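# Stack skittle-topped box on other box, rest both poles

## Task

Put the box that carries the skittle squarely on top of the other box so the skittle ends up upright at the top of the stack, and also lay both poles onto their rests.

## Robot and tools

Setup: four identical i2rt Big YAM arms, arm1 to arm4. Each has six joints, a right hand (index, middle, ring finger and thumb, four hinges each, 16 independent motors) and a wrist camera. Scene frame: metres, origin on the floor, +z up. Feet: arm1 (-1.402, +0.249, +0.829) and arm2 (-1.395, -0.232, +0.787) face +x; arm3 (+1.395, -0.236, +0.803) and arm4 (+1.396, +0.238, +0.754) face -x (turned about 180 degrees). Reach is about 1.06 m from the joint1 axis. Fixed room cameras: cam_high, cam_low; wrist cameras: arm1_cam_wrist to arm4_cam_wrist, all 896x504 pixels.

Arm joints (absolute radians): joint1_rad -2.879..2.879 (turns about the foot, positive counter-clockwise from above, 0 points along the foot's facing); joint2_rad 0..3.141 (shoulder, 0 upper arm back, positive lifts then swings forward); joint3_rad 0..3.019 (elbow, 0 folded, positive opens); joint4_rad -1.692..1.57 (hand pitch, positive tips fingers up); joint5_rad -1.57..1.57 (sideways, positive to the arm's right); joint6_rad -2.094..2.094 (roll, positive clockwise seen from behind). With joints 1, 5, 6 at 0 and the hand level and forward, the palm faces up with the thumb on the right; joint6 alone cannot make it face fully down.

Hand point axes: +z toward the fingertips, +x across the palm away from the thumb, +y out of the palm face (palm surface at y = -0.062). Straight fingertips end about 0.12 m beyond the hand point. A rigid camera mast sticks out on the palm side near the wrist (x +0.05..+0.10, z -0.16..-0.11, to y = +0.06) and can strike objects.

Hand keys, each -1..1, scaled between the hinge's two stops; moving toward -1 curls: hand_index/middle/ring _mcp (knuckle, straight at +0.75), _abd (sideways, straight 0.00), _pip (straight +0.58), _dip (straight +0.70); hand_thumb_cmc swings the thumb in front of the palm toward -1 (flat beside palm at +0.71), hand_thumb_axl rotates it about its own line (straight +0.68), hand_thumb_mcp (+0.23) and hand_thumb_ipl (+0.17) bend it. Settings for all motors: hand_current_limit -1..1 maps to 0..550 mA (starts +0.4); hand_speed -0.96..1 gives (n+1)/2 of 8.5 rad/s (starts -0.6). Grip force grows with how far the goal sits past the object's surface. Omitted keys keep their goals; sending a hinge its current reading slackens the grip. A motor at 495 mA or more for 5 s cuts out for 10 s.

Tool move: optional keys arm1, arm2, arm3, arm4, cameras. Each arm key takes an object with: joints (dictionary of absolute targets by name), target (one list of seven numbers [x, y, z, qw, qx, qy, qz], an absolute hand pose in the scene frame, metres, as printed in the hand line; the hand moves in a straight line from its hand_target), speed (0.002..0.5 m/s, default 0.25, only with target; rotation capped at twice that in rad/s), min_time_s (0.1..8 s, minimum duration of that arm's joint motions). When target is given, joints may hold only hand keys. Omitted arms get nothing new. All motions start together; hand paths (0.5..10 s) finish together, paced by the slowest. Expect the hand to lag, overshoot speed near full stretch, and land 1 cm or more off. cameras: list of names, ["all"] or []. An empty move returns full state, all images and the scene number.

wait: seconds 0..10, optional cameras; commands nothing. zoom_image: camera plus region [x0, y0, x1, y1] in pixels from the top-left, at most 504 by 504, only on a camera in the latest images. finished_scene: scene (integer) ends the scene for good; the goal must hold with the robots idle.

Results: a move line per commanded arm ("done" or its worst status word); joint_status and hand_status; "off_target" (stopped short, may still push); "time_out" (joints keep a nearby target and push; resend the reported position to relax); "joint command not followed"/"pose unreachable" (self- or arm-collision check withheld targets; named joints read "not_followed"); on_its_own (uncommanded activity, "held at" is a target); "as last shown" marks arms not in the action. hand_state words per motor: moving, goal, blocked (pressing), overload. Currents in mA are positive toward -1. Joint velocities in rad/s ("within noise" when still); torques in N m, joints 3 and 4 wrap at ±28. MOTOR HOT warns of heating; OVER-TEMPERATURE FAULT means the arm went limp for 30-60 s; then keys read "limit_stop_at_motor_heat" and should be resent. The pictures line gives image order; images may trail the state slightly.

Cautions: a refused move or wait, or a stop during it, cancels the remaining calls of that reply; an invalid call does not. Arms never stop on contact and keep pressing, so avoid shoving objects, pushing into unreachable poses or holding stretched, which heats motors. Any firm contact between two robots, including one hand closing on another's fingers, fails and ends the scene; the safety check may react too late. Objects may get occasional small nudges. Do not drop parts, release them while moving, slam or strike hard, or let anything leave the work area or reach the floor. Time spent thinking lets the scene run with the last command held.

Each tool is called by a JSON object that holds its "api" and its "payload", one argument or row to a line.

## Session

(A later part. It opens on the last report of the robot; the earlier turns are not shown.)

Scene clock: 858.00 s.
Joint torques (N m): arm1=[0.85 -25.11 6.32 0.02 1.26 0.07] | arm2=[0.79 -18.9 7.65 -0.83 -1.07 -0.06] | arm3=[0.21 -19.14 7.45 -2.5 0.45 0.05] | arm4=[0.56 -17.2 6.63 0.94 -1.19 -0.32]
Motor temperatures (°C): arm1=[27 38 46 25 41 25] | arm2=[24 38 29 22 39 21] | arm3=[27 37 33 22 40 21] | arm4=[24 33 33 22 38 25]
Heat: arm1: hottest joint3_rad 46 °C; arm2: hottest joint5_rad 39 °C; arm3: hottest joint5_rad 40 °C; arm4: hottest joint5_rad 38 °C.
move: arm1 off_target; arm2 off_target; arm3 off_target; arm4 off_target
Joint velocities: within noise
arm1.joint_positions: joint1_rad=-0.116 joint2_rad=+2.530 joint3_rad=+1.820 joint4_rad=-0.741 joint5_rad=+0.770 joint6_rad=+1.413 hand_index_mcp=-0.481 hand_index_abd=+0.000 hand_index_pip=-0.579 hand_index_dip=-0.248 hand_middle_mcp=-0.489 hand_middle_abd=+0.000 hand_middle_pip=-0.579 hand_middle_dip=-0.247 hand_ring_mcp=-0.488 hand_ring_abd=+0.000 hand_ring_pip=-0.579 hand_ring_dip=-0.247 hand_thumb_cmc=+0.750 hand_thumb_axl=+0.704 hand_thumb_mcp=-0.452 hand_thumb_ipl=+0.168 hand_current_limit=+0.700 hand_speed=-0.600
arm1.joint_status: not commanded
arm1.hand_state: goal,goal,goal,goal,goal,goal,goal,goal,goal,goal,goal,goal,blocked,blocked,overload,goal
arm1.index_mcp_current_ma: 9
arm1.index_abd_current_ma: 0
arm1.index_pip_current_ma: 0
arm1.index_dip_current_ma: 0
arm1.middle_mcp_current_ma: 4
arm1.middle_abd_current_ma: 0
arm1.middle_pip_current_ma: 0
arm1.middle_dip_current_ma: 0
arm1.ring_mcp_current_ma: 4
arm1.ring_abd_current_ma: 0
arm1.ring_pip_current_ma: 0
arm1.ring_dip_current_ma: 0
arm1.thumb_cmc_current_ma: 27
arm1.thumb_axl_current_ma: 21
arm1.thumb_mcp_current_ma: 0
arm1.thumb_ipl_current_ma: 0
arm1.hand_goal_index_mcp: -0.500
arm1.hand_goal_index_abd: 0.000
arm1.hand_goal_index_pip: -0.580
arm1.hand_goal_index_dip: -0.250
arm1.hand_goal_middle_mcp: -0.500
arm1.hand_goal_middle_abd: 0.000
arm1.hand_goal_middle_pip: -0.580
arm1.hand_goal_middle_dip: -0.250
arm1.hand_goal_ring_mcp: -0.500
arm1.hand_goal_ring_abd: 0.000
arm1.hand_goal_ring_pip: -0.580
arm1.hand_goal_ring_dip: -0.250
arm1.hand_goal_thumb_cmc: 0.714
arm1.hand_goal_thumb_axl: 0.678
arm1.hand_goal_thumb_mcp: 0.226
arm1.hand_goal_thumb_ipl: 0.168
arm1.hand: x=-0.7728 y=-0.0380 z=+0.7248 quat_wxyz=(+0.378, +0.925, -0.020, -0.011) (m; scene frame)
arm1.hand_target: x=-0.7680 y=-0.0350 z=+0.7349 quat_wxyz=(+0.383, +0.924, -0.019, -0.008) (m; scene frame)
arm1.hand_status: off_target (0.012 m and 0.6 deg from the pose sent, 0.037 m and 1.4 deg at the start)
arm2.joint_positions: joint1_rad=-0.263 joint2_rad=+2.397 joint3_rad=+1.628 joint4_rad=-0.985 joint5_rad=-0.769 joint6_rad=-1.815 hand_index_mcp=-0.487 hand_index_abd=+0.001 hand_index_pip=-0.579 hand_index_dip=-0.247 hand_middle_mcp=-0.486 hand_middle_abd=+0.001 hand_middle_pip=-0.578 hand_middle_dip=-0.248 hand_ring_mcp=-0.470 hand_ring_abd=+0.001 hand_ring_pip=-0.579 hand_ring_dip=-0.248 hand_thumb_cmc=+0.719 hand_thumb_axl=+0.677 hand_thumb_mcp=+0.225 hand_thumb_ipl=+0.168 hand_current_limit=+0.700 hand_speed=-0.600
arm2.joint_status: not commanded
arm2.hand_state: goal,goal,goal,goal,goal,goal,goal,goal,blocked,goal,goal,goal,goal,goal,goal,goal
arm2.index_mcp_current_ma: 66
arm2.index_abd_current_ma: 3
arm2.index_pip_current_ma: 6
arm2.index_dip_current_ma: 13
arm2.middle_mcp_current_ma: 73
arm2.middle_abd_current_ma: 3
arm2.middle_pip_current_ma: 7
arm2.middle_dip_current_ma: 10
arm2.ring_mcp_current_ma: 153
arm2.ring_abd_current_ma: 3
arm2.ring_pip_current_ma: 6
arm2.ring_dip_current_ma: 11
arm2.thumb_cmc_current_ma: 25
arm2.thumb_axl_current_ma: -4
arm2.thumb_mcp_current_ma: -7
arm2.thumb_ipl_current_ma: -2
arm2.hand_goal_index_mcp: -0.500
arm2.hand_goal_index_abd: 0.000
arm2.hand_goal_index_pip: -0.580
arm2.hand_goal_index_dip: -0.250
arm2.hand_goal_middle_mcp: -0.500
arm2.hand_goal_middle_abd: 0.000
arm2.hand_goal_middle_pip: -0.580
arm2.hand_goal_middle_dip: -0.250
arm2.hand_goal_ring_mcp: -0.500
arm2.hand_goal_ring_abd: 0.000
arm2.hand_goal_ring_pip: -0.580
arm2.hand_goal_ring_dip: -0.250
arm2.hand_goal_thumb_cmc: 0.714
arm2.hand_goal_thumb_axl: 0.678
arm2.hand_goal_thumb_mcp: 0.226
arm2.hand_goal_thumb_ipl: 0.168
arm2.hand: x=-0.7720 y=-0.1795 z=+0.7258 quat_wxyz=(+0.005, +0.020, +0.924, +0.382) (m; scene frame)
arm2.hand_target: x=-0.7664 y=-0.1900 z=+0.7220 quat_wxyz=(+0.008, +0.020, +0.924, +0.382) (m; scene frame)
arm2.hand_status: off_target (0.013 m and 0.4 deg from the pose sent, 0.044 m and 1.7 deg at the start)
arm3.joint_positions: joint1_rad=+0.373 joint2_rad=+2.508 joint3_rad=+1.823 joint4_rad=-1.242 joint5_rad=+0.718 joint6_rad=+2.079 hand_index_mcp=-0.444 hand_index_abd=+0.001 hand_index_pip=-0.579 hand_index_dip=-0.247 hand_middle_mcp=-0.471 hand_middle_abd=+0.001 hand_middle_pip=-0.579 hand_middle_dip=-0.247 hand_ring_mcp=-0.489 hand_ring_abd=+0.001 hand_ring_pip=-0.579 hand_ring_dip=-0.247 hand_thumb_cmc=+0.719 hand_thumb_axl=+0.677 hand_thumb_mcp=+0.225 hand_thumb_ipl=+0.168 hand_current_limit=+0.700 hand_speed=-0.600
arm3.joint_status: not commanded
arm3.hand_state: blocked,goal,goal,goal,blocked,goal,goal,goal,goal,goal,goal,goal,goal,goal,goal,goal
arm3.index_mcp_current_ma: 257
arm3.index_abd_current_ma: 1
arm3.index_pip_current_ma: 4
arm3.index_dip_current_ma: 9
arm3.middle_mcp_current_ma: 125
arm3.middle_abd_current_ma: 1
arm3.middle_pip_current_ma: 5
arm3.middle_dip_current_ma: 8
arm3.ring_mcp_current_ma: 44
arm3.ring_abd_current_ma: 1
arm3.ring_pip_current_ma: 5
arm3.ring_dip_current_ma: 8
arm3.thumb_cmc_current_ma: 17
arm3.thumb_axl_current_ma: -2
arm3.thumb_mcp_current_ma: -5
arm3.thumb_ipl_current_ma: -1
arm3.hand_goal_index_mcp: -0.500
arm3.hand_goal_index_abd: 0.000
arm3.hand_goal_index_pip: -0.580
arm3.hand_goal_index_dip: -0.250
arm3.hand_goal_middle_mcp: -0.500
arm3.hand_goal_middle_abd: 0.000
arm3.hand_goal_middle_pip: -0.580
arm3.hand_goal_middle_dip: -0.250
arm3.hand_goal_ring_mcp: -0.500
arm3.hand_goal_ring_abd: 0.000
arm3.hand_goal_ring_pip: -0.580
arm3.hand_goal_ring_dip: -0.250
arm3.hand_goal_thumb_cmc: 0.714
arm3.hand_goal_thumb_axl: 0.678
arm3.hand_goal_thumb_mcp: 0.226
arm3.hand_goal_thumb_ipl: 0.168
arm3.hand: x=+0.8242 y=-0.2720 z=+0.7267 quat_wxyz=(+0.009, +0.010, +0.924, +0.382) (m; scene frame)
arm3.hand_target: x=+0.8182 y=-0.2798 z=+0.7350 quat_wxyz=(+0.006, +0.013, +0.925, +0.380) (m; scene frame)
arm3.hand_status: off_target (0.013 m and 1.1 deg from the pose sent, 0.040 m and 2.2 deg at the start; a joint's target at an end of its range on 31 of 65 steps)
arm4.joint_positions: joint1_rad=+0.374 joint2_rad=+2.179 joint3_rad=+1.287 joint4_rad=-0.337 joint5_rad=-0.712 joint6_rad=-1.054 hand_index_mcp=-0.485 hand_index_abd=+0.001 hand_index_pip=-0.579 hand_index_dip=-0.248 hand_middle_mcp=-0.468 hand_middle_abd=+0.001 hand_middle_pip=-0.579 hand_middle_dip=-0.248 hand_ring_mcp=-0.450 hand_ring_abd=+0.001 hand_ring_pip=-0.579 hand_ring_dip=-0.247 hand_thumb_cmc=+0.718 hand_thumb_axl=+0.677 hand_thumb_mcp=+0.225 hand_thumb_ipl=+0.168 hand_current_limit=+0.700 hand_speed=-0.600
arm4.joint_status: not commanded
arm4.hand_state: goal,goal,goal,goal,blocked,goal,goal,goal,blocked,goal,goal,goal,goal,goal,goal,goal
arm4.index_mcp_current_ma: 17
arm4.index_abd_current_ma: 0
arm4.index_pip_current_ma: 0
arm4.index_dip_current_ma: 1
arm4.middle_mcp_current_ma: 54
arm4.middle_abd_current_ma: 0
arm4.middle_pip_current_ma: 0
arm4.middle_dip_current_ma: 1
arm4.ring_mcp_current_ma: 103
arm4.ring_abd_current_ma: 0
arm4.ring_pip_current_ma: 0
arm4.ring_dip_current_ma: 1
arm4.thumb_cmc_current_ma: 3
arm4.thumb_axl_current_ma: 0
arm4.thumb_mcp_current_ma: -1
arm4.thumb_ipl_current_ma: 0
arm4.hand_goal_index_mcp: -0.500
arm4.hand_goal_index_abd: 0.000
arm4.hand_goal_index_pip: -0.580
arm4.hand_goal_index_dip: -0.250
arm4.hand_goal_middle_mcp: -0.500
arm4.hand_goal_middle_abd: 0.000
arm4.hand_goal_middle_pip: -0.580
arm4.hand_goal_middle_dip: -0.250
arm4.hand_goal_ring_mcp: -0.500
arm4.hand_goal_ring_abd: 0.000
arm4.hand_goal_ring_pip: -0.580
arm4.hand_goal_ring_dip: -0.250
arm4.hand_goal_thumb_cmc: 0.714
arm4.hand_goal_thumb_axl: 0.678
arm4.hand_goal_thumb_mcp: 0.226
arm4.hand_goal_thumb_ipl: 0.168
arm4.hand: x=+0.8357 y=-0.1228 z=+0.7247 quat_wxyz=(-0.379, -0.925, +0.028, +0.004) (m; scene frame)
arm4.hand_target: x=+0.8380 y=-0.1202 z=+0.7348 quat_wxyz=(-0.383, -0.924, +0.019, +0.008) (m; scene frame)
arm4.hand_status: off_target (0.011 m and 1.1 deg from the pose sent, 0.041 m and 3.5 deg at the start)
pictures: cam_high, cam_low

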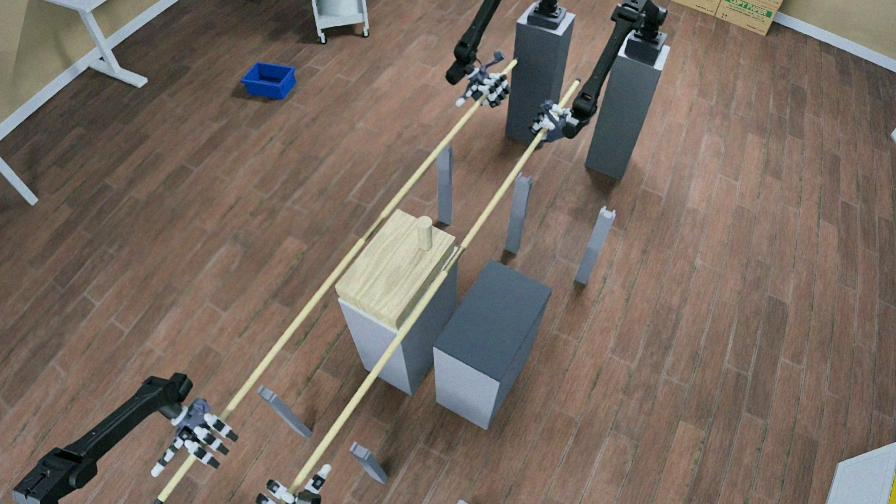

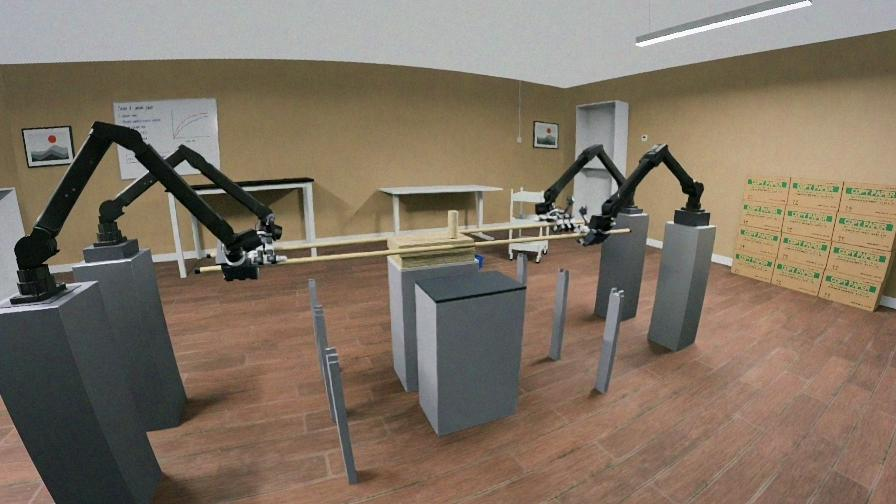

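{"api": "move", "payload": {
  "arm1": {"target":[-0.795,-0.052,0.735,0.3827,0.9239,0,0],"speed":0.05},
  "arm4": {"target":[0.812,-0.045,0.735,0.3827,0.9239,0,0],"speed":0.05},
  "arm2": {"target":[-0.790,-0.275,0.725,0,0,0.9239,0.3827],"speed":0.05},
  "arm3": {"target":[0.802,-0.275,0.735,0,0,0.9239,0.3827],"speed":0.05},
  "cameras": ["cam_high","cam_low","arm2_cam_wrist","arm1_cam_wrist","arm3_cam_wrist","arm4_cam_wrist"]
}}

{"api": "zoom_image", "payload": {
  "camera": "cam_high",
  "region": [320, 180, 480, 340]
}}

{"api": "zoom_image", "payload": {
  "camera": "cam_high",
  "region": [410, 90, 610, 230]
}}

{"api": "zoom_image", "payload": {
  "camera": "cam_high",
  "region": [200, 350, 420, 504]
}}

Scene clock: 870.03 s.
Joint torques (N m): arm1=[-0.44 -26.11 4.66 0.99 1.06 -0.25] | arm2=[0.73 -19.55 7.83 -1.36 -0.97 -0.03] | arm3=[-0.56 -19.55 7.82 -1.68 0.74 -0.09] | arm4=[0.32 -14.45 11.38 0.46 -1.19 -0.28]
Motor temperatures (°C): arm1=[27 39 44 25 40 25] | arm2=[24 36 30 22 37 21] | arm3=[27 36 33 22 38 21] | arm4=[24 32 33 22 38 25]
Heat: arm1: hottest joint3_rad 44 °C; arm2: hottest joint5_rad 37 °C; arm3: hottest joint5_rad 38 °C; arm4: hottest joint5_rad 38 °C.
move: arm1 off_target; arm2 off_target; arm3 off_target; arm4 off_target
Joint velocities: within noise
arm1.joint_positions: joint1_rad=-0.135 joint2_rad=+2.484 joint3_rad=+1.673 joint4_rad=-0.601 joint5_rad=+0.765 joint6_rad=+1.339 hand_index_mcp=-0.481 hand_index_abd=+0.000 hand_index_pip=-0.579 hand_index_dip=-0.248 hand_middle_mcp=-0.489 hand_middle_abd=+0.000 hand_middle_pip=-0.579 hand_middle_dip=-0.247 hand_ring_mcp=-0.488 hand_ring_abd=+0.000 hand_ring_pip=-0.579 hand_ring_dip=-0.247 hand_thumb_cmc=+0.746 hand_thumb_axl=+0.700 hand_thumb_mcp=-0.486 hand_thumb_ipl=+0.168 hand_current_limit=+0.700 hand_speed=-0.600
arm1.joint_status: not commanded
arm1.hand_state: goal,goal,goal,goal,goal,goal,goal,goal,goal,goal,goal,goal,blocked,blocked,overload,goal
arm1.index_mcp_current_ma: 9
arm1.index_abd_current_ma: 0
arm1.index_pip_current_ma: 0
arm1.index_dip_current_ma: 0
arm1.middle_mcp_current_ma: 4
arm1.middle_abd_current_ma: 0
arm1.middle_pip_current_ma: 0
arm1.middle_dip_current_ma: 0
arm1.ring_mcp_current_ma: 4
arm1.ring_abd_current_ma: 0
arm1.ring_pip_current_ma: 0
arm1.ring_dip_current_ma: 0
arm1.thumb_cmc_current_ma: 22
arm1.thumb_axl_current_ma: 15
arm1.thumb_mcp_current_ma: 0
arm1.thumb_ipl_current_ma: 0
arm1.hand_goal_index_mcp: -0.500
arm1.hand_goal_index_abd: 0.000
arm1.hand_goal_index_pip: -0.580
arm1.hand_goal_index_dip: -0.250
arm1.hand_goal_middle_mcp: -0.500
arm1.hand_goal_middle_abd: 0.000
arm1.hand_goal_middle_pip: -0.580
arm1.hand_goal_middle_dip: -0.250
arm1.hand_goal_ring_mcp: -0.500
arm1.hand_goal_ring_abd: 0.000
arm1.hand_goal_ring_pip: -0.580
arm1.hand_goal_ring_dip: -0.250
arm1.hand_goal_thumb_cmc: 0.714
arm1.hand_goal_thumb_axl: 0.678
arm1.hand_goal_thumb_mcp: 0.226
arm1.hand_goal_thumb_ipl: 0.168
arm1.hand: x=-0.8006 y=-0.0460 z=+0.7142 quat_wxyz=(+0.378, +0.926, -0.002, -0.010) (m; scene frame)
arm1.hand_target: x=-0.7951 y=-0.0520 z=+0.7349 quat_wxyz=(+0.383, +0.924, +0.000, +0.000) (m; scene frame)
arm1.hand_status: off_target (0.022 m and 1.3 deg from the pose sent, 0.028 m and 2.6 deg at the start)
arm2.joint_positions: joint1_rad=-0.403 joint2_rad=+2.442 joint3_rad=+1.721 joint4_rad=-1.199 joint5_rad=-0.722 joint6_rad=-2.059 hand_index_mcp=-0.487 hand_index_abd=+0.001 hand_index_pip=-0.579 hand_index_dip=-0.247 hand_middle_mcp=-0.485 hand_middle_abd=+0.001 hand_middle_pip=-0.578 hand_middle_dip=-0.248 hand_ring_mcp=-0.474 hand_ring_abd=+0.001 hand_ring_pip=-0.579 hand_ring_dip=-0.248 hand_thumb_cmc=+0.719 hand_thumb_axl=+0.677 hand_thumb_mcp=+0.225 hand_thumb_ipl=+0.168 hand_current_limit=+0.700 hand_speed=-0.600
arm2.joint_status: not commanded
arm2.hand_state: goal,goal,goal,goal,goal,goal,goal,goal,blocked,goal,goal,goal,goal,goal,goal,goal
arm2.index_mcp_current_ma: 65
arm2.index_abd_current_ma: 3
arm2.index_pip_current_ma: 6
arm2.index_dip_current_ma: 13
arm2.middle_mcp_current_ma: 75
arm2.middle_abd_current_ma: 3
arm2.middle_pip_current_ma: 7
arm2.middle_dip_current_ma: 10
arm2.ring_mcp_current_ma: 132
arm2.ring_abd_current_ma: 3
arm2.ring_pip_current_ma: 6
arm2.ring_dip_current_ma: 11
arm2.thumb_cmc_current_ma: 25
arm2.thumb_axl_current_ma: -4
arm2.thumb_mcp_current_ma: -7
arm2.thumb_ipl_current_ma: -2
arm2.hand_goal_index_mcp: -0.500
arm2.hand_goal_index_abd: 0.000
arm2.hand_goal_index_pip: -0.580
arm2.hand_goal_index_dip: -0.250
arm2.hand_goal_middle_mcp: -0.500
arm2.hand_goal_middle_abd: 0.000
arm2.hand_goal_middle_pip: -0.580
arm2.hand_goal_middle_dip: -0.250
arm2.hand_goal_ring_mcp: -0.500
arm2.hand_goal_ring_abd: 0.000
arm2.hand_goal_ring_pip: -0.580
arm2.hand_goal_ring_dip: -0.250
arm2.hand_goal_thumb_cmc: 0.714
arm2.hand_goal_thumb_axl: 0.678
arm2.hand_goal_thumb_mcp: 0.226
arm2.hand_goal_thumb_ipl: 0.168
arm2.hand: x=-0.7951 y=-0.2634 z=+0.7285 quat_wxyz=(-0.004, -0.001, +0.924, +0.382) (m; scene frame)
arm2.hand_target: x=-0.7904 y=-0.2749 z=+0.7252 quat_wxyz=(+0.000, +0.000, +0.924, +0.382) (m; scene frame)
arm2.hand_status: off_target (0.013 m and 0.4 deg from the pose sent, 0.097 m and 2.3 deg at the start)
arm3.joint_positions: joint1_rad=+0.373 joint2_rad=+2.526 joint3_rad=+1.848 joint4_rad=-1.242 joint5_rad=+0.729 joint6_rad=+2.054 hand_index_mcp=-0.471 hand_index_abd=+0.001 hand_index_pip=-0.579 hand_index_dip=-0.247 hand_middle_mcp=-0.486 hand_middle_abd=+0.001 hand_middle_pip=-0.579 hand_middle_dip=-0.247 hand_ring_mcp=-0.489 hand_ring_abd=+0.001 hand_ring_pip=-0.579 hand_ring_dip=-0.247 hand_thumb_cmc=+0.719 hand_thumb_axl=+0.677 hand_thumb_mcp=+0.225 hand_thumb_ipl=+0.168 hand_current_limit=+0.700 hand_speed=-0.600
arm3.joint_status: not commanded
arm3.hand_state: blocked,goal,goal,goal,goal,goal,goal,goal,goal,goal,goal,goal,goal,goal,goal,goal
arm3.index_mcp_current_ma: 123
arm3.index_abd_current_ma: 1
arm3.index_pip_current_ma: 4
arm3.index_dip_current_ma: 9
arm3.middle_mcp_current_ma: 58
arm3.middle_abd_current_ma: 1
arm3.middle_pip_current_ma: 5
arm3.middle_dip_current_ma: 8
arm3.ring_mcp_current_ma: 44
arm3.ring_abd_current_ma: 1
arm3.ring_pip_current_ma: 5
arm3.ring_dip_current_ma: 8
arm3.thumb_cmc_current_ma: 17
arm3.thumb_axl_current_ma: -2
arm3.thumb_mcp_current_ma: -5
arm3.thumb_ipl_current_ma: -1
arm3.hand_goal_index_mcp: -0.500
arm3.hand_goal_index_abd: 0.000
arm3.hand_goal_index_pip: -0.580
arm3.hand_goal_index_dip: -0.250
arm3.hand_goal_middle_mcp: -0.500
arm3.hand_goal_middle_abd: 0.000
arm3.hand_goal_middle_pip: -0.580
arm3.hand_goal_middle_dip: -0.250
arm3.hand_goal_ring_mcp: -0.500
arm3.hand_goal_ring_abd: 0.000
arm3.hand_goal_ring_pip: -0.580
arm3.hand_goal_ring_dip: -0.250
arm3.hand_goal_thumb_cmc: 0.714
arm3.hand_goal_thumb_axl: 0.678
arm3.hand_goal_thumb_mcp: 0.226
arm3.hand_goal_thumb_ipl: 0.168
arm3.on_its_own: hand_index_mcp moved -0.028 toward your old target -0.500
arm3.hand: x=+0.8159 y=-0.2728 z=+0.7237 quat_wxyz=(+0.009, -0.002, +0.923, +0.385) (m; scene frame)
arm3.hand_target: x=+0.8026 y=-0.2750 z=+0.7354 quat_wxyz=(+0.000, +0.000, +0.924, +0.383) (m; scene frame)
arm3.hand_status: off_target (0.018 m and 1.1 deg from the pose sent, 0.024 m and 1.6 deg at the start)
arm4.joint_positions: joint1_rad=+0.228 joint2_rad=+2.180 joint3_rad=+1.319 joint4_rad=-0.555 joint5_rad=-0.761 joint6_rad=-1.304 hand_index_mcp=-0.488 hand_index_abd=+0.001 hand_index_pip=-0.579 hand_index_dip=-0.248 hand_middle_mcp=-0.485 hand_middle_abd=+0.001 hand_middle_pip=-0.579 hand_middle_dip=-0.248 hand_ring_mcp=-0.457 hand_ring_abd=+0.001 hand_ring_pip=-0.579 hand_ring_dip=-0.247 hand_thumb_cmc=+0.718 hand_thumb_axl=+0.677 hand_thumb_mcp=+0.225 hand_thumb_ipl=+0.168 hand_current_limit=+0.700 hand_speed=-0.600
arm4.joint_status: not commanded
arm4.hand_state: goal,goal,goal,goal,goal,goal,goal,goal,blocked,goal,goal,goal,goal,goal,goal,goal
arm4.index_mcp_current_ma: 12
arm4.index_abd_current_ma: 0
arm4.index_pip_current_ma: 0
arm4.index_dip_current_ma: 1
arm4.middle_mcp_current_ma: 17
arm4.middle_abd_current_ma: 0
arm4.middle_pip_current_ma: 0
arm4.middle_dip_current_ma: 1
arm4.ring_mcp_current_ma: 81
arm4.ring_abd_current_ma: 0
arm4.ring_pip_current_ma: 0
arm4.ring_dip_current_ma: 1
arm4.thumb_cmc_current_ma: 3
arm4.thumb_axl_current_ma: 0
arm4.thumb_mcp_current_ma: -1
arm4.thumb_ipl_current_ma: 0
arm4.hand_goal_index_mcp: -0.500
arm4.hand_goal_index_abd: 0.000
arm4.hand_goal_index_pip: -0.580
arm4.hand_goal_index_dip: -0.250
arm4.hand_goal_middle_mcp: -0.500
arm4.hand_goal_middle_abd: 0.000
arm4.hand_goal_middle_pip: -0.580
arm4.hand_goal_middle_dip: -0.250
arm4.hand_goal_ring_mcp: -0.500
arm4.hand_goal_ring_abd: 0.000
arm4.hand_goal_ring_pip: -0.580
arm4.hand_goal_ring_dip: -0.250
arm4.hand_goal_thumb_cmc: 0.714
arm4.hand_goal_thumb_axl: 0.678
arm4.hand_goal_thumb_mcp: 0.226
arm4.hand_goal_thumb_ipl: 0.168
arm4.hand: x=+0.8281 y=-0.0440 z=+0.7277 quat_wxyz=(-0.377, -0.926, +0.010, -0.012) (m; scene frame)
arm4.hand_target: x=+0.8126 y=-0.0448 z=+0.7354 quat_wxyz=(-0.383, -0.924, +0.000, +0.001) (m; scene frame)
arm4.hand_status: off_target (0.018 m and 2.0 deg from the pose sent, 0.082 m and 3.2 deg at the start)
pictures: arm1_cam_wrist, arm2_cam_wrist, arm3_cam_wrist, arm4_cam_wrist, cam_high, cam_low

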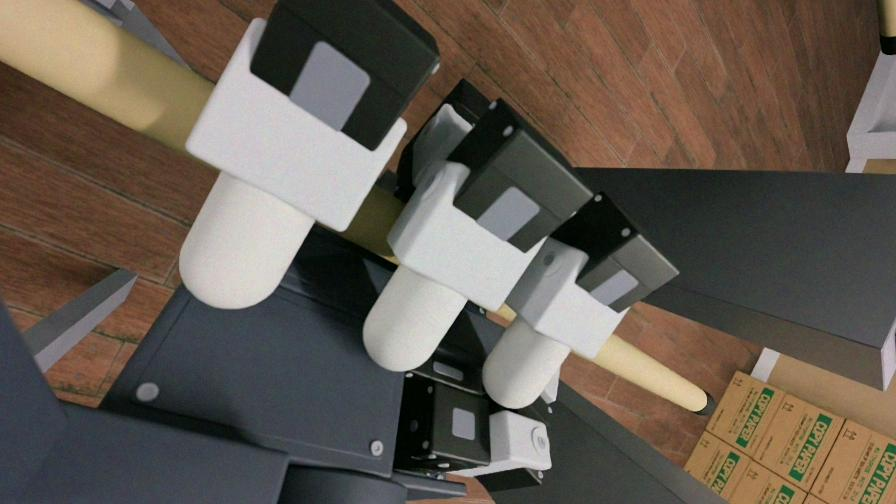

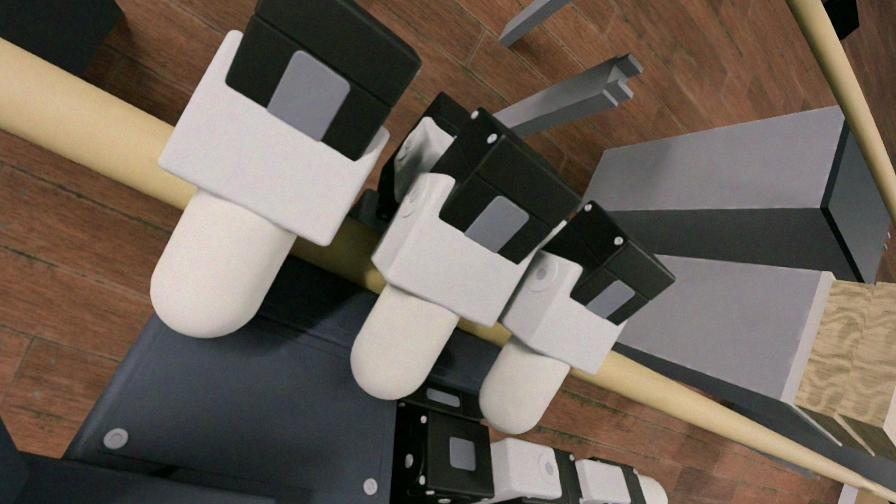

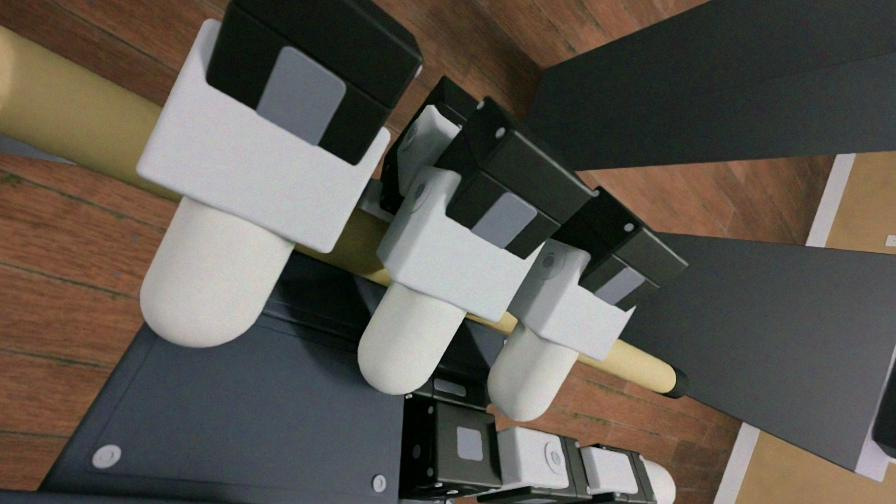

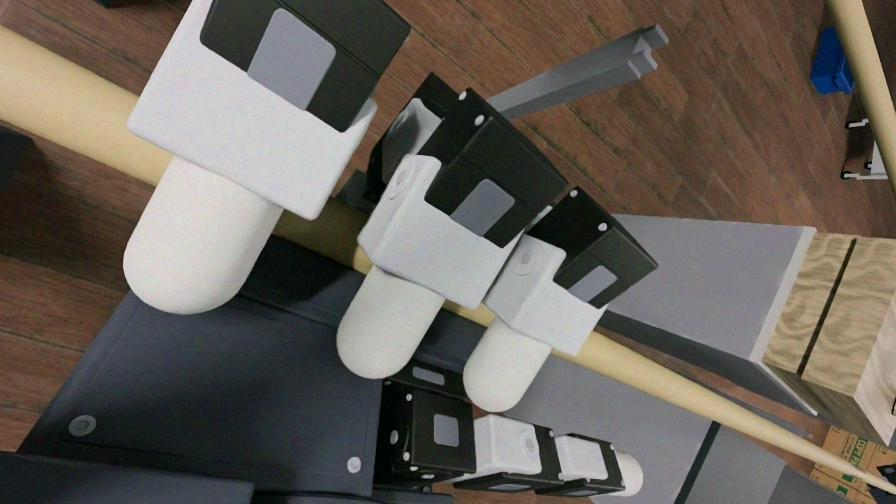

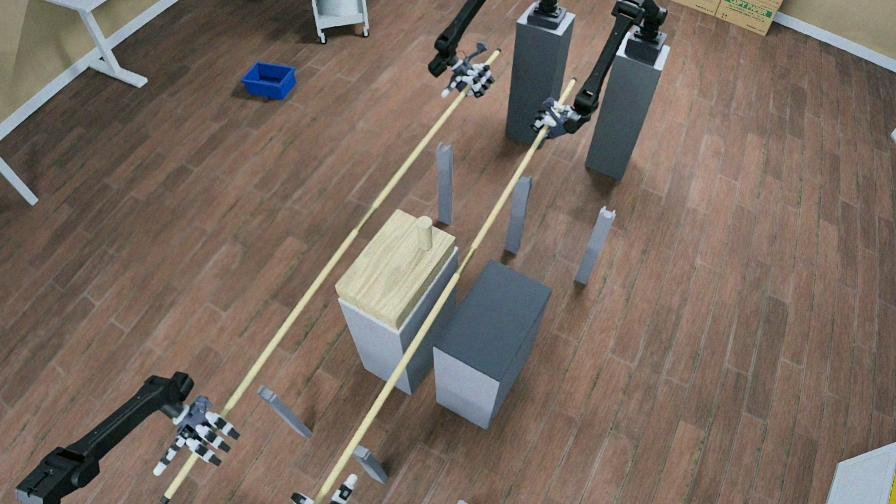

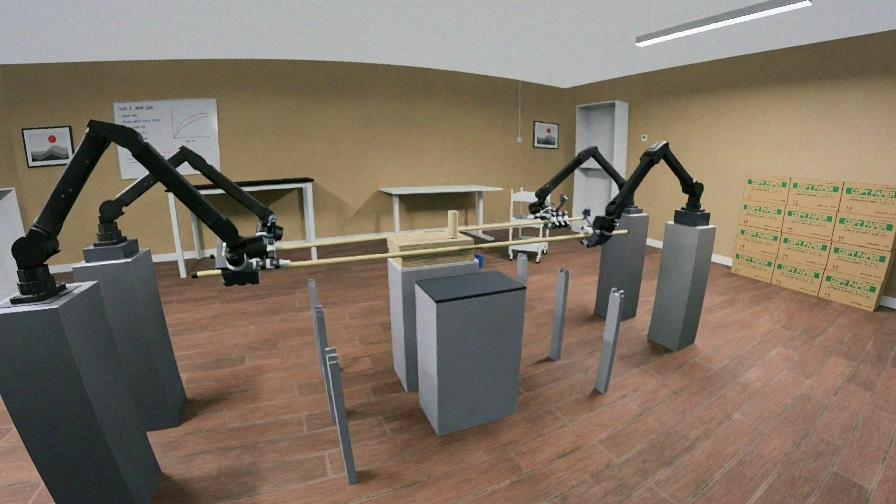

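Scaled by 3.150 from the camera's 896x504 image, which has a finer 1280x720 frame.

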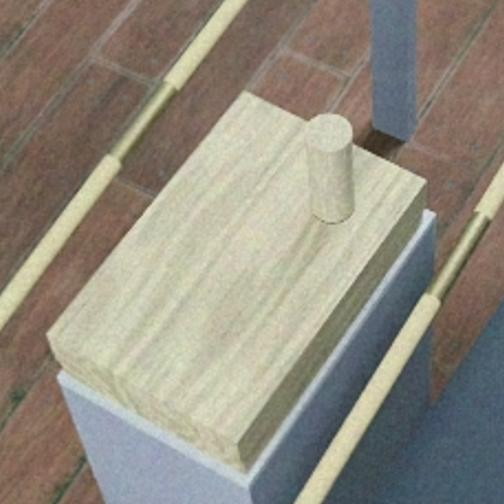

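Scaled by 2.520 from the camera's 896x504 image, which has a finer 1280x720 frame.

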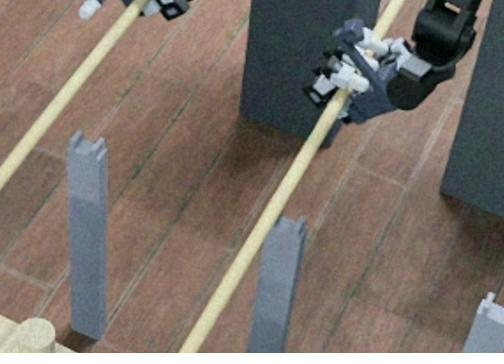

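Scaled by 2.291 from the camera's 896x504 image, which has a finer 1280x720 frame.

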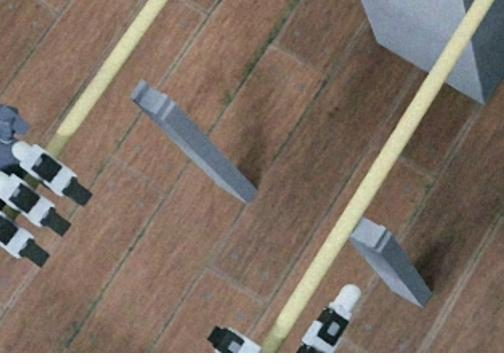

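{"api": "move", "payload": {
  "arm1": {"target":[-0.795,-0.050,0.605,0.3827,0.9239,0,0],"speed":0.06},
  "arm4": {"target":[0.812,-0.052,0.59,0.3827,0.9239,0,0],"speed":0.06},
  "arm2": {"target":[-0.790,-0.270,0.58,0,0,0.9239,0.3827],"speed":0.06},
  "arm3": {"target":[0.802,-0.272,0.605,0,0,0.9239,0.3827],"speed":0.06},
  "cameras": ["cam_high","cam_low","arm1_cam_wrist","arm2_cam_wrist","arm3_cam_wrist","arm4_cam_wrist"]
}}

{"api": "zoom_image", "payload": {
  "camera": "cam_high",
  "region": [410, 90, 610, 230]
}}

{"api": "zoom_image", "payload": {
  "camera": "cam_high",
  "region": [200, 350, 420, 504]
}}

{"api": "zoom_image", "payload": {
  "camera": "cam_low",
  "region": [500, 200, 660, 320]
}}

{"api": "zoom_image", "payload": {
  "camera": "cam_low",
  "region": [180, 230, 380, 380]
}}

Scene clock: 884.80 s.
Joint torques (N m): arm1=[-0.03 -22.59 7.58 0.96 1.1 -0.18] | arm2=[1.67 -20.25 6.67 -0.64 -1.04 0.05] | arm3=[-1.2 -20.13 6.99 -0.81 0.78 -0.11] | arm4=[1.61 -15.68 8.85 1.32 -1.14 -0.1]
Motor temperatures (°C): arm1=[26 38 41 25 39 25] | arm2=[24 38 31 22 35 21] | arm3=[27 36 35 22 37 21] | arm4=[23 32 34 22 37 25]
Heat: arm1: hottest joint3_rad 41 °C; arm2: hottest joint2_rad 38 °C; arm3: hottest joint5_rad 37 °C; arm4: hottest joint5_rad 37 °C.
move: arm1 off_target; arm2 done; arm3 off_target; arm4 off_target
Joint velocities: within noise
arm1.joint_positions: joint1_rad=-0.136 joint2_rad=+2.711 joint3_rad=+1.755 joint4_rad=-0.471 joint5_rad=+0.764 joint6_rad=+1.338 hand_index_mcp=-0.481 hand_index_abd=+0.000 hand_index_pip=-0.579 hand_index_dip=-0.248 hand_middle_mcp=-0.489 hand_middle_abd=+0.000 hand_middle_pip=-0.579 hand_middle_dip=-0.247 hand_ring_mcp=-0.489 hand_ring_abd=+0.000 hand_ring_pip=-0.579 hand_ring_dip=-0.247 hand_thumb_cmc=+0.741 hand_thumb_axl=+0.695 hand_thumb_mcp=-0.497 hand_thumb_ipl=+0.168 hand_current_limit=+0.700 hand_speed=-0.600
arm1.joint_status: not commanded
arm1.hand_state: goal,goal,goal,goal,goal,goal,goal,goal,goal,goal,goal,goal,blocked,goal,overload,goal
arm1.index_mcp_current_ma: 9
arm1.index_abd_current_ma: 0
arm1.index_pip_current_ma: 0
arm1.index_dip_current_ma: 0
arm1.middle_mcp_current_ma: 3
arm1.middle_abd_current_ma: 0
arm1.middle_pip_current_ma: 0
arm1.middle_dip_current_ma: 0
arm1.ring_mcp_current_ma: 4
arm1.ring_abd_current_ma: 0
arm1.ring_pip_current_ma: 0
arm1.ring_dip_current_ma: 0
arm1.thumb_cmc_current_ma: 17
arm1.thumb_axl_current_ma: 10
arm1.thumb_mcp_current_ma: 0
arm1.thumb_ipl_current_ma: 0
arm1.hand_goal_index_mcp: -0.500
arm1.hand_goal_index_abd: 0.000
arm1.hand_goal_index_pip: -0.580
arm1.hand_goal_index_dip: -0.250
arm1.hand_goal_middle_mcp: -0.500
arm1.hand_goal_middle_abd: 0.000
arm1.hand_goal_middle_pip: -0.580
arm1.hand_goal_middle_dip: -0.250
arm1.hand_goal_ring_mcp: -0.500
arm1.hand_goal_ring_abd: 0.000
arm1.hand_goal_ring_pip: -0.580
arm1.hand_goal_ring_dip: -0.250
arm1.hand_goal_thumb_cmc: 0.714
arm1.hand_goal_thumb_axl: 0.678
arm1.hand_goal_thumb_mcp: 0.226
arm1.hand_goal_thumb_ipl: 0.168
arm1.hand: x=-0.8161 y=-0.0438 z=+0.5975 quat_wxyz=(+0.377, +0.926, +0.002, -0.018) (m; scene frame)
arm1.hand_target: x=-0.7961 y=-0.0497 z=+0.6059 quat_wxyz=(+0.383, +0.924, +0.000, +0.000) (m; scene frame)
arm1.hand_status: off_target (0.023 m and 2.2 deg from the pose sent, 0.109 m and 1.3 deg at the start)
arm2.joint_positions: joint1_rad=-0.403 joint2_rad=+2.730 joint3_rad=+1.860 joint4_rad=-1.054 joint5_rad=-0.722 joint6_rad=-2.060 hand_index_mcp=-0.487 hand_index_abd=+0.001 hand_index_pip=-0.579 hand_index_dip=-0.247 hand_middle_mcp=-0.486 hand_middle_abd=+0.001 hand_middle_pip=-0.578 hand_middle_dip=-0.248 hand_ring_mcp=-0.474 hand_ring_abd=+0.001 hand_ring_pip=-0.579 hand_ring_dip=-0.248 hand_thumb_cmc=+0.719 hand_thumb_axl=+0.677 hand_thumb_mcp=+0.225 hand_thumb_ipl=+0.168 hand_current_limit=+0.700 hand_speed=-0.600
arm2.joint_status: not commanded
arm2.hand_state: goal,goal,goal,goal,goal,goal,goal,goal,blocked,goal,goal,goal,goal,goal,goal,goal
arm2.index_mcp_current_ma: 65
arm2.index_abd_current_ma: 3
arm2.index_pip_current_ma: 6
arm2.index_dip_current_ma: 13
arm2.middle_mcp_current_ma: 69
arm2.middle_abd_current_ma: 3
arm2.middle_pip_current_ma: 7
arm2.middle_dip_current_ma: 10
arm2.ring_mcp_current_ma: 132
arm2.ring_abd_current_ma: 3
arm2.ring_pip_current_ma: 6
arm2.ring_dip_current_ma: 11
arm2.thumb_cmc_current_ma: 25
arm2.thumb_axl_current_ma: -4
arm2.thumb_mcp_current_ma: -7
arm2.thumb_ipl_current_ma: -2
arm2.hand_goal_index_mcp: -0.500
arm2.hand_goal_index_abd: 0.000
arm2.hand_goal_index_pip: -0.580
arm2.hand_goal_index_dip: -0.250
arm2.hand_goal_middle_mcp: -0.500
arm2.hand_goal_middle_abd: 0.000
arm2.hand_goal_middle_pip: -0.580
arm2.hand_goal_middle_dip: -0.250
arm2.hand_goal_ring_mcp: -0.500
arm2.hand_goal_ring_abd: 0.000
arm2.hand_goal_ring_pip: -0.580
arm2.hand_goal_ring_dip: -0.250
arm2.hand_goal_thumb_cmc: 0.714
arm2.hand_goal_thumb_axl: 0.678
arm2.hand_goal_thumb_mcp: 0.226
arm2.hand_goal_thumb_ipl: 0.168
arm2.hand: x=-0.7949 y=-0.2638 z=+0.5863 quat_wxyz=(-0.005, -0.001, +0.924, +0.383) (m; scene frame)
arm2.hand_target: x=-0.7903 y=-0.2699 z=+0.5802 quat_wxyz=(+0.000, +0.000, +0.924, +0.383) (m; scene frame)
arm2.hand_status: done (0.010 m and 0.6 deg from the pose sent, 0.149 m and 0.4 deg at the start)
arm3.joint_positions: joint1_rad=+0.373 joint2_rad=+2.784 joint3_rad=+1.979 joint4_rad=-1.132 joint5_rad=+0.730 joint6_rad=+2.049 hand_index_mcp=-0.473 hand_index_abd=+0.001 hand_index_pip=-0.579 hand_index_dip=-0.247 hand_middle_mcp=-0.486 hand_middle_abd=+0.001 hand_middle_pip=-0.579 hand_middle_dip=-0.247 hand_ring_mcp=-0.489 hand_ring_abd=+0.001 hand_ring_pip=-0.579 hand_ring_dip=-0.247 hand_thumb_cmc=+0.719 hand_thumb_axl=+0.677 hand_thumb_mcp=+0.225 hand_thumb_ipl=+0.168 hand_current_limit=+0.700 hand_speed=-0.600
arm3.joint_status: not commanded
arm3.hand_state: blocked,goal,goal,goal,goal,goal,goal,goal,goal,goal,goal,goal,goal,goal,goal,goal
arm3.index_mcp_current_ma: 114
arm3.index_abd_current_ma: 1
arm3.index_pip_current_ma: 4
arm3.index_dip_current_ma: 9
arm3.middle_mcp_current_ma: 57
arm3.middle_abd_current_ma: 1
arm3.middle_pip_current_ma: 4
arm3.middle_dip_current_ma: 8
arm3.ring_mcp_current_ma: 43
arm3.ring_abd_current_ma: 1
arm3.ring_pip_current_ma: 5
arm3.ring_dip_current_ma: 8
arm3.thumb_cmc_current_ma: 17
arm3.thumb_axl_current_ma: -2
arm3.thumb_mcp_current_ma: -5
arm3.thumb_ipl_current_ma: -1
arm3.hand_goal_index_mcp: -0.500
arm3.hand_goal_index_abd: 0.000
arm3.hand_goal_index_pip: -0.580
arm3.hand_goal_index_dip: -0.250
arm3.hand_goal_middle_mcp: -0.500
arm3.hand_goal_middle_abd: 0.000
arm3.hand_goal_middle_pip: -0.580
arm3.hand_goal_middle_dip: -0.250
arm3.hand_goal_ring_mcp: -0.500
arm3.hand_goal_ring_abd: 0.000
arm3.hand_goal_ring_pip: -0.580
arm3.hand_goal_ring_dip: -0.250
arm3.hand_goal_thumb_cmc: 0.714
arm3.hand_goal_thumb_axl: 0.678
arm3.hand_goal_thumb_mcp: 0.226
arm3.hand_goal_thumb_ipl: 0.168
arm3.hand: x=+0.8205 y=-0.2715 z=+0.5962 quat_wxyz=(+0.017, -0.007, +0.921, +0.388) (m; scene frame)
arm3.hand_target: x=+0.8027 y=-0.2719 z=+0.6056 quat_wxyz=(+0.000, +0.000, +0.924, +0.383) (m; scene frame)
arm3.hand_status: off_target (0.021 m and 2.2 deg from the pose sent, 0.119 m and 1.1 deg at the start)
arm4.joint_positions: joint1_rad=+0.228 joint2_rad=+2.488 joint3_rad=+1.415 joint4_rad=-0.346 joint5_rad=-0.761 joint6_rad=-1.304 hand_index_mcp=-0.488 hand_index_abd=+0.001 hand_index_pip=-0.579 hand_index_dip=-0.248 hand_middle_mcp=-0.486 hand_middle_abd=+0.001 hand_middle_pip=-0.579 hand_middle_dip=-0.248 hand_ring_mcp=-0.471 hand_ring_abd=+0.001 hand_ring_pip=-0.579 hand_ring_dip=-0.247 hand_thumb_cmc=+0.718 hand_thumb_axl=+0.677 hand_thumb_mcp=+0.225 hand_thumb_ipl=+0.168 hand_current_limit=+0.700 hand_speed=-0.600
arm4.joint_status: not commanded
arm4.hand_state: goal,goal,goal,goal,goal,goal,goal,goal,blocked,goal,goal,goal,goal,goal,goal,goal
arm4.index_mcp_current_ma: 12
arm4.index_abd_current_ma: 0
arm4.index_pip_current_ma: 0
arm4.index_dip_current_ma: 1
arm4.middle_mcp_current_ma: 15
arm4.middle_abd_current_ma: 0
arm4.middle_pip_current_ma: 0
arm4.middle_dip_current_ma: 1
arm4.ring_mcp_current_ma: 46
arm4.ring_abd_current_ma: 0
arm4.ring_pip_current_ma: 0
arm4.ring_dip_current_ma: 1
arm4.thumb_cmc_current_ma: 3
arm4.thumb_axl_current_ma: 0
arm4.thumb_mcp_current_ma: -1
arm4.thumb_ipl_current_ma: 0
arm4.hand_goal_index_mcp: -0.500
arm4.hand_goal_index_abd: 0.000
arm4.hand_goal_index_pip: -0.580
arm4.hand_goal_index_dip: -0.250
arm4.hand_goal_middle_mcp: -0.500
arm4.hand_goal_middle_abd: 0.000
arm4.hand_goal_middle_pip: -0.580
arm4.hand_goal_middle_dip: -0.250
arm4.hand_goal_ring_mcp: -0.500
arm4.hand_goal_ring_abd: 0.000
arm4.hand_goal_ring_pip: -0.580
arm4.hand_goal_ring_dip: -0.250
arm4.hand_goal_thumb_cmc: 0.714
arm4.hand_goal_thumb_axl: 0.678
arm4.hand_goal_thumb_mcp: 0.226
arm4.hand_goal_thumb_ipl: 0.168
arm4.hand: x=+0.8256 y=-0.0445 z=+0.5859 quat_wxyz=(-0.377, -0.926, +0.011, -0.014) (m; scene frame)
arm4.hand_target: x=+0.8127 y=-0.0519 z=+0.5903 quat_wxyz=(-0.383, -0.924, +0.000, +0.000) (m; scene frame)
arm4.hand_status: off_target (0.016 m and 2.1 deg from the pose sent, 0.139 m and 2.0 deg at the start)
pictures: arm1_cam_wrist, arm2_cam_wrist, arm3_cam_wrist, arm4_cam_wrist, cam_high, cam_low

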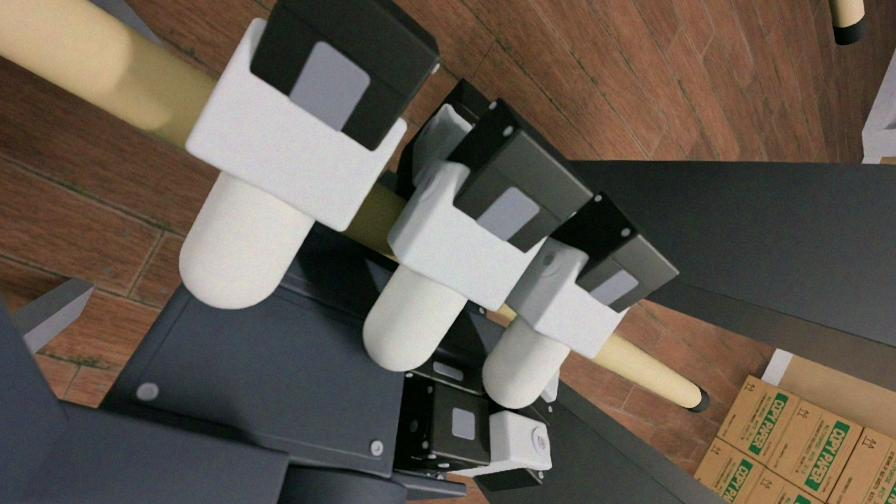

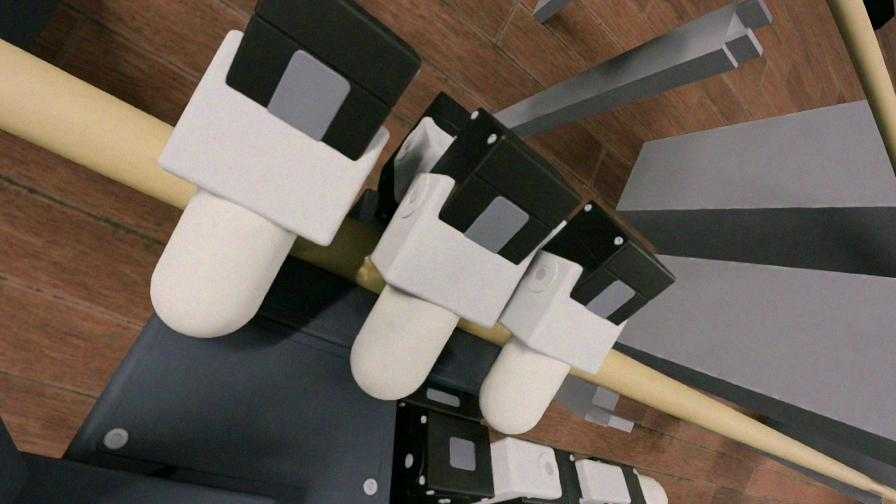

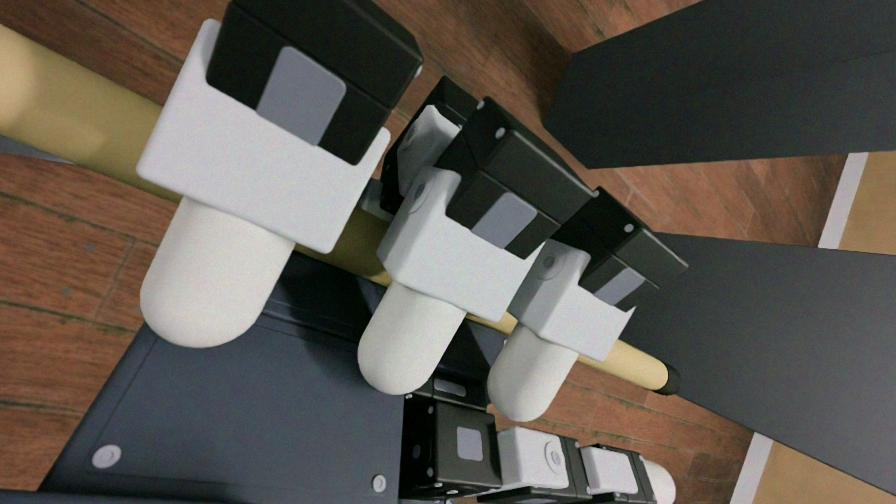

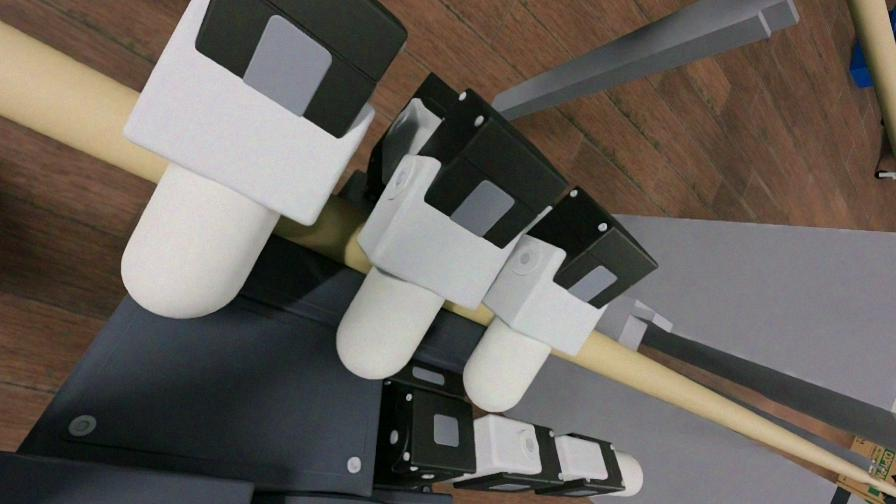

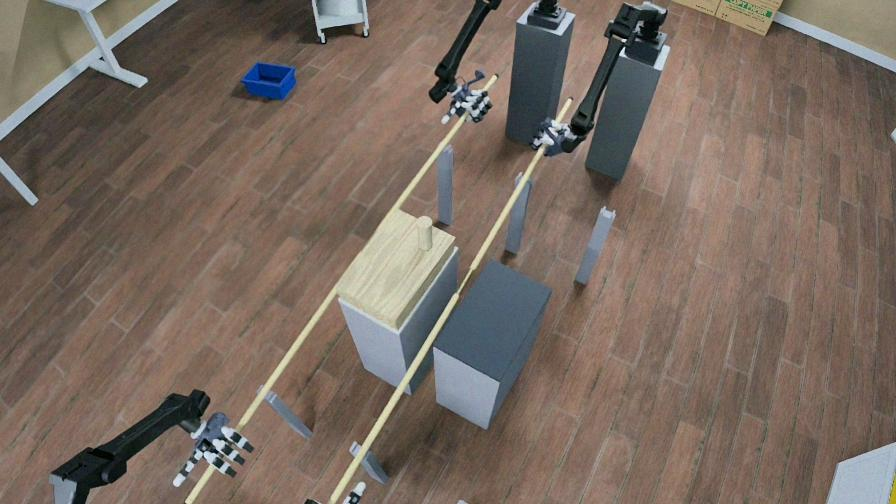

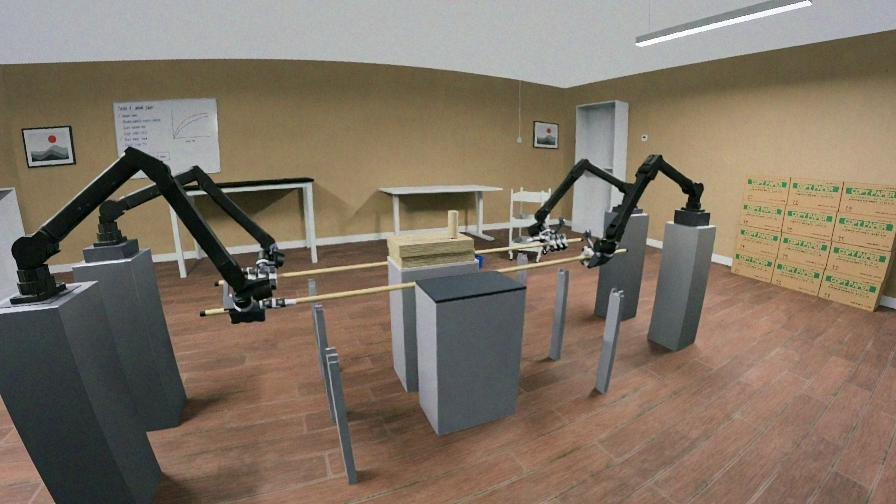

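Scaled by 2.520 from the camera's 896x504 image, which has a finer 1280x720 frame.

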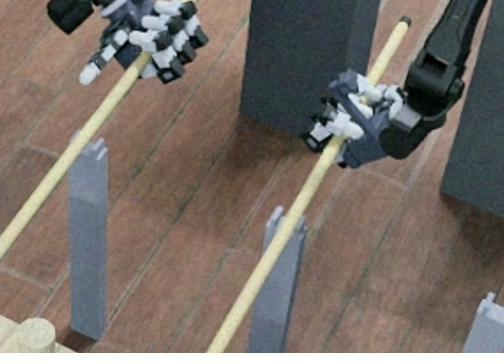

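Scaled by 2.291 from the camera's 896x504 image, which has a finer 1280x720 frame.

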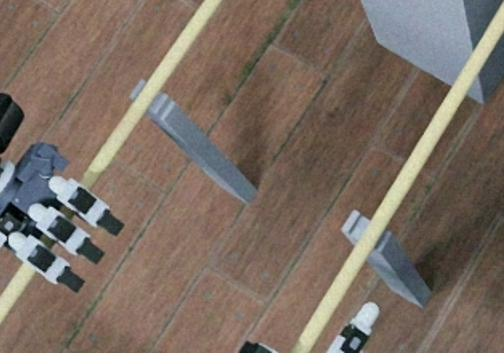

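Scaled by 3.150 from the camera's 896x504 image, which has a finer 1280x720 frame.

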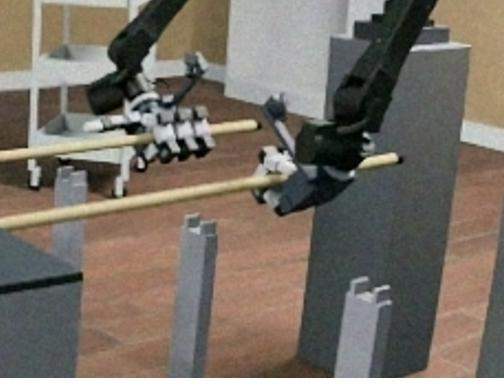

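Scaled by 2.520 from the camera's 896x504 image, which has a finer 1280x720 frame.

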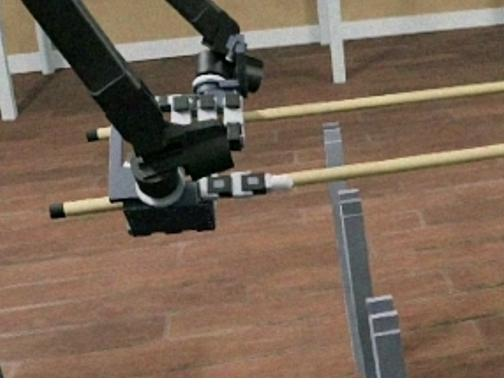

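{"api": "zoom_image", "payload": {
  "camera": "cam_high",
  "region": [340, 430, 390, 480]
}}

{"api": "zoom_image", "payload": {
  "camera": "cam_high",
  "region": [495, 160, 545, 210]
}}

{"api": "zoom_image", "payload": {
  "camera": "cam_high",
  "region": [240, 370, 290, 420]
}}

{"api": "zoom_image", "payload": {
  "camera": "cam_high",
  "region": [420, 130, 470, 180]
}}

Scaled by 10.080 from the camera's 896x504 image, which has a finer 1280x720 frame.

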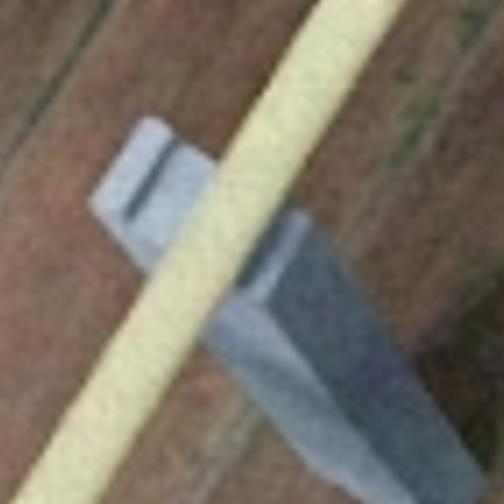

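Scaled by 10.080 from the camera's 896x504 image, which has a finer 1280x720 frame.

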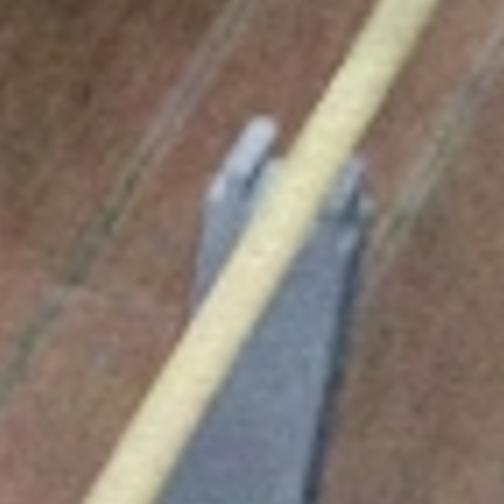

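Scaled by 10.080 from the camera's 896x504 image, which has a finer 1280x720 frame.

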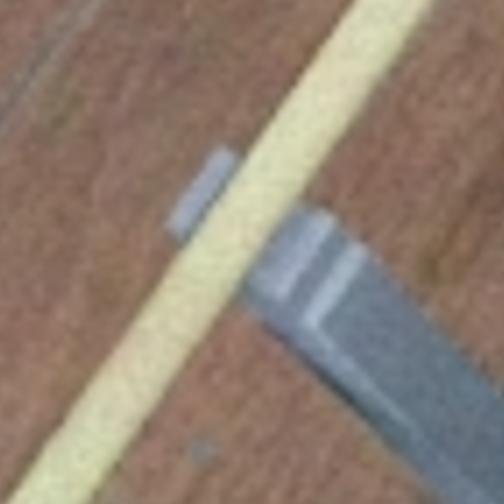

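Scaled by 10.080 from the camera's 896x504 image, which has a finer 1280x720 frame.

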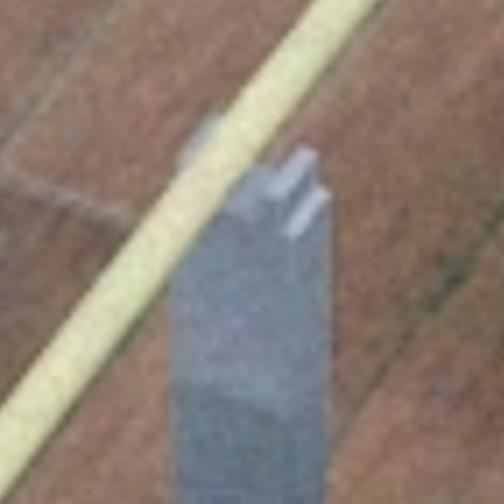

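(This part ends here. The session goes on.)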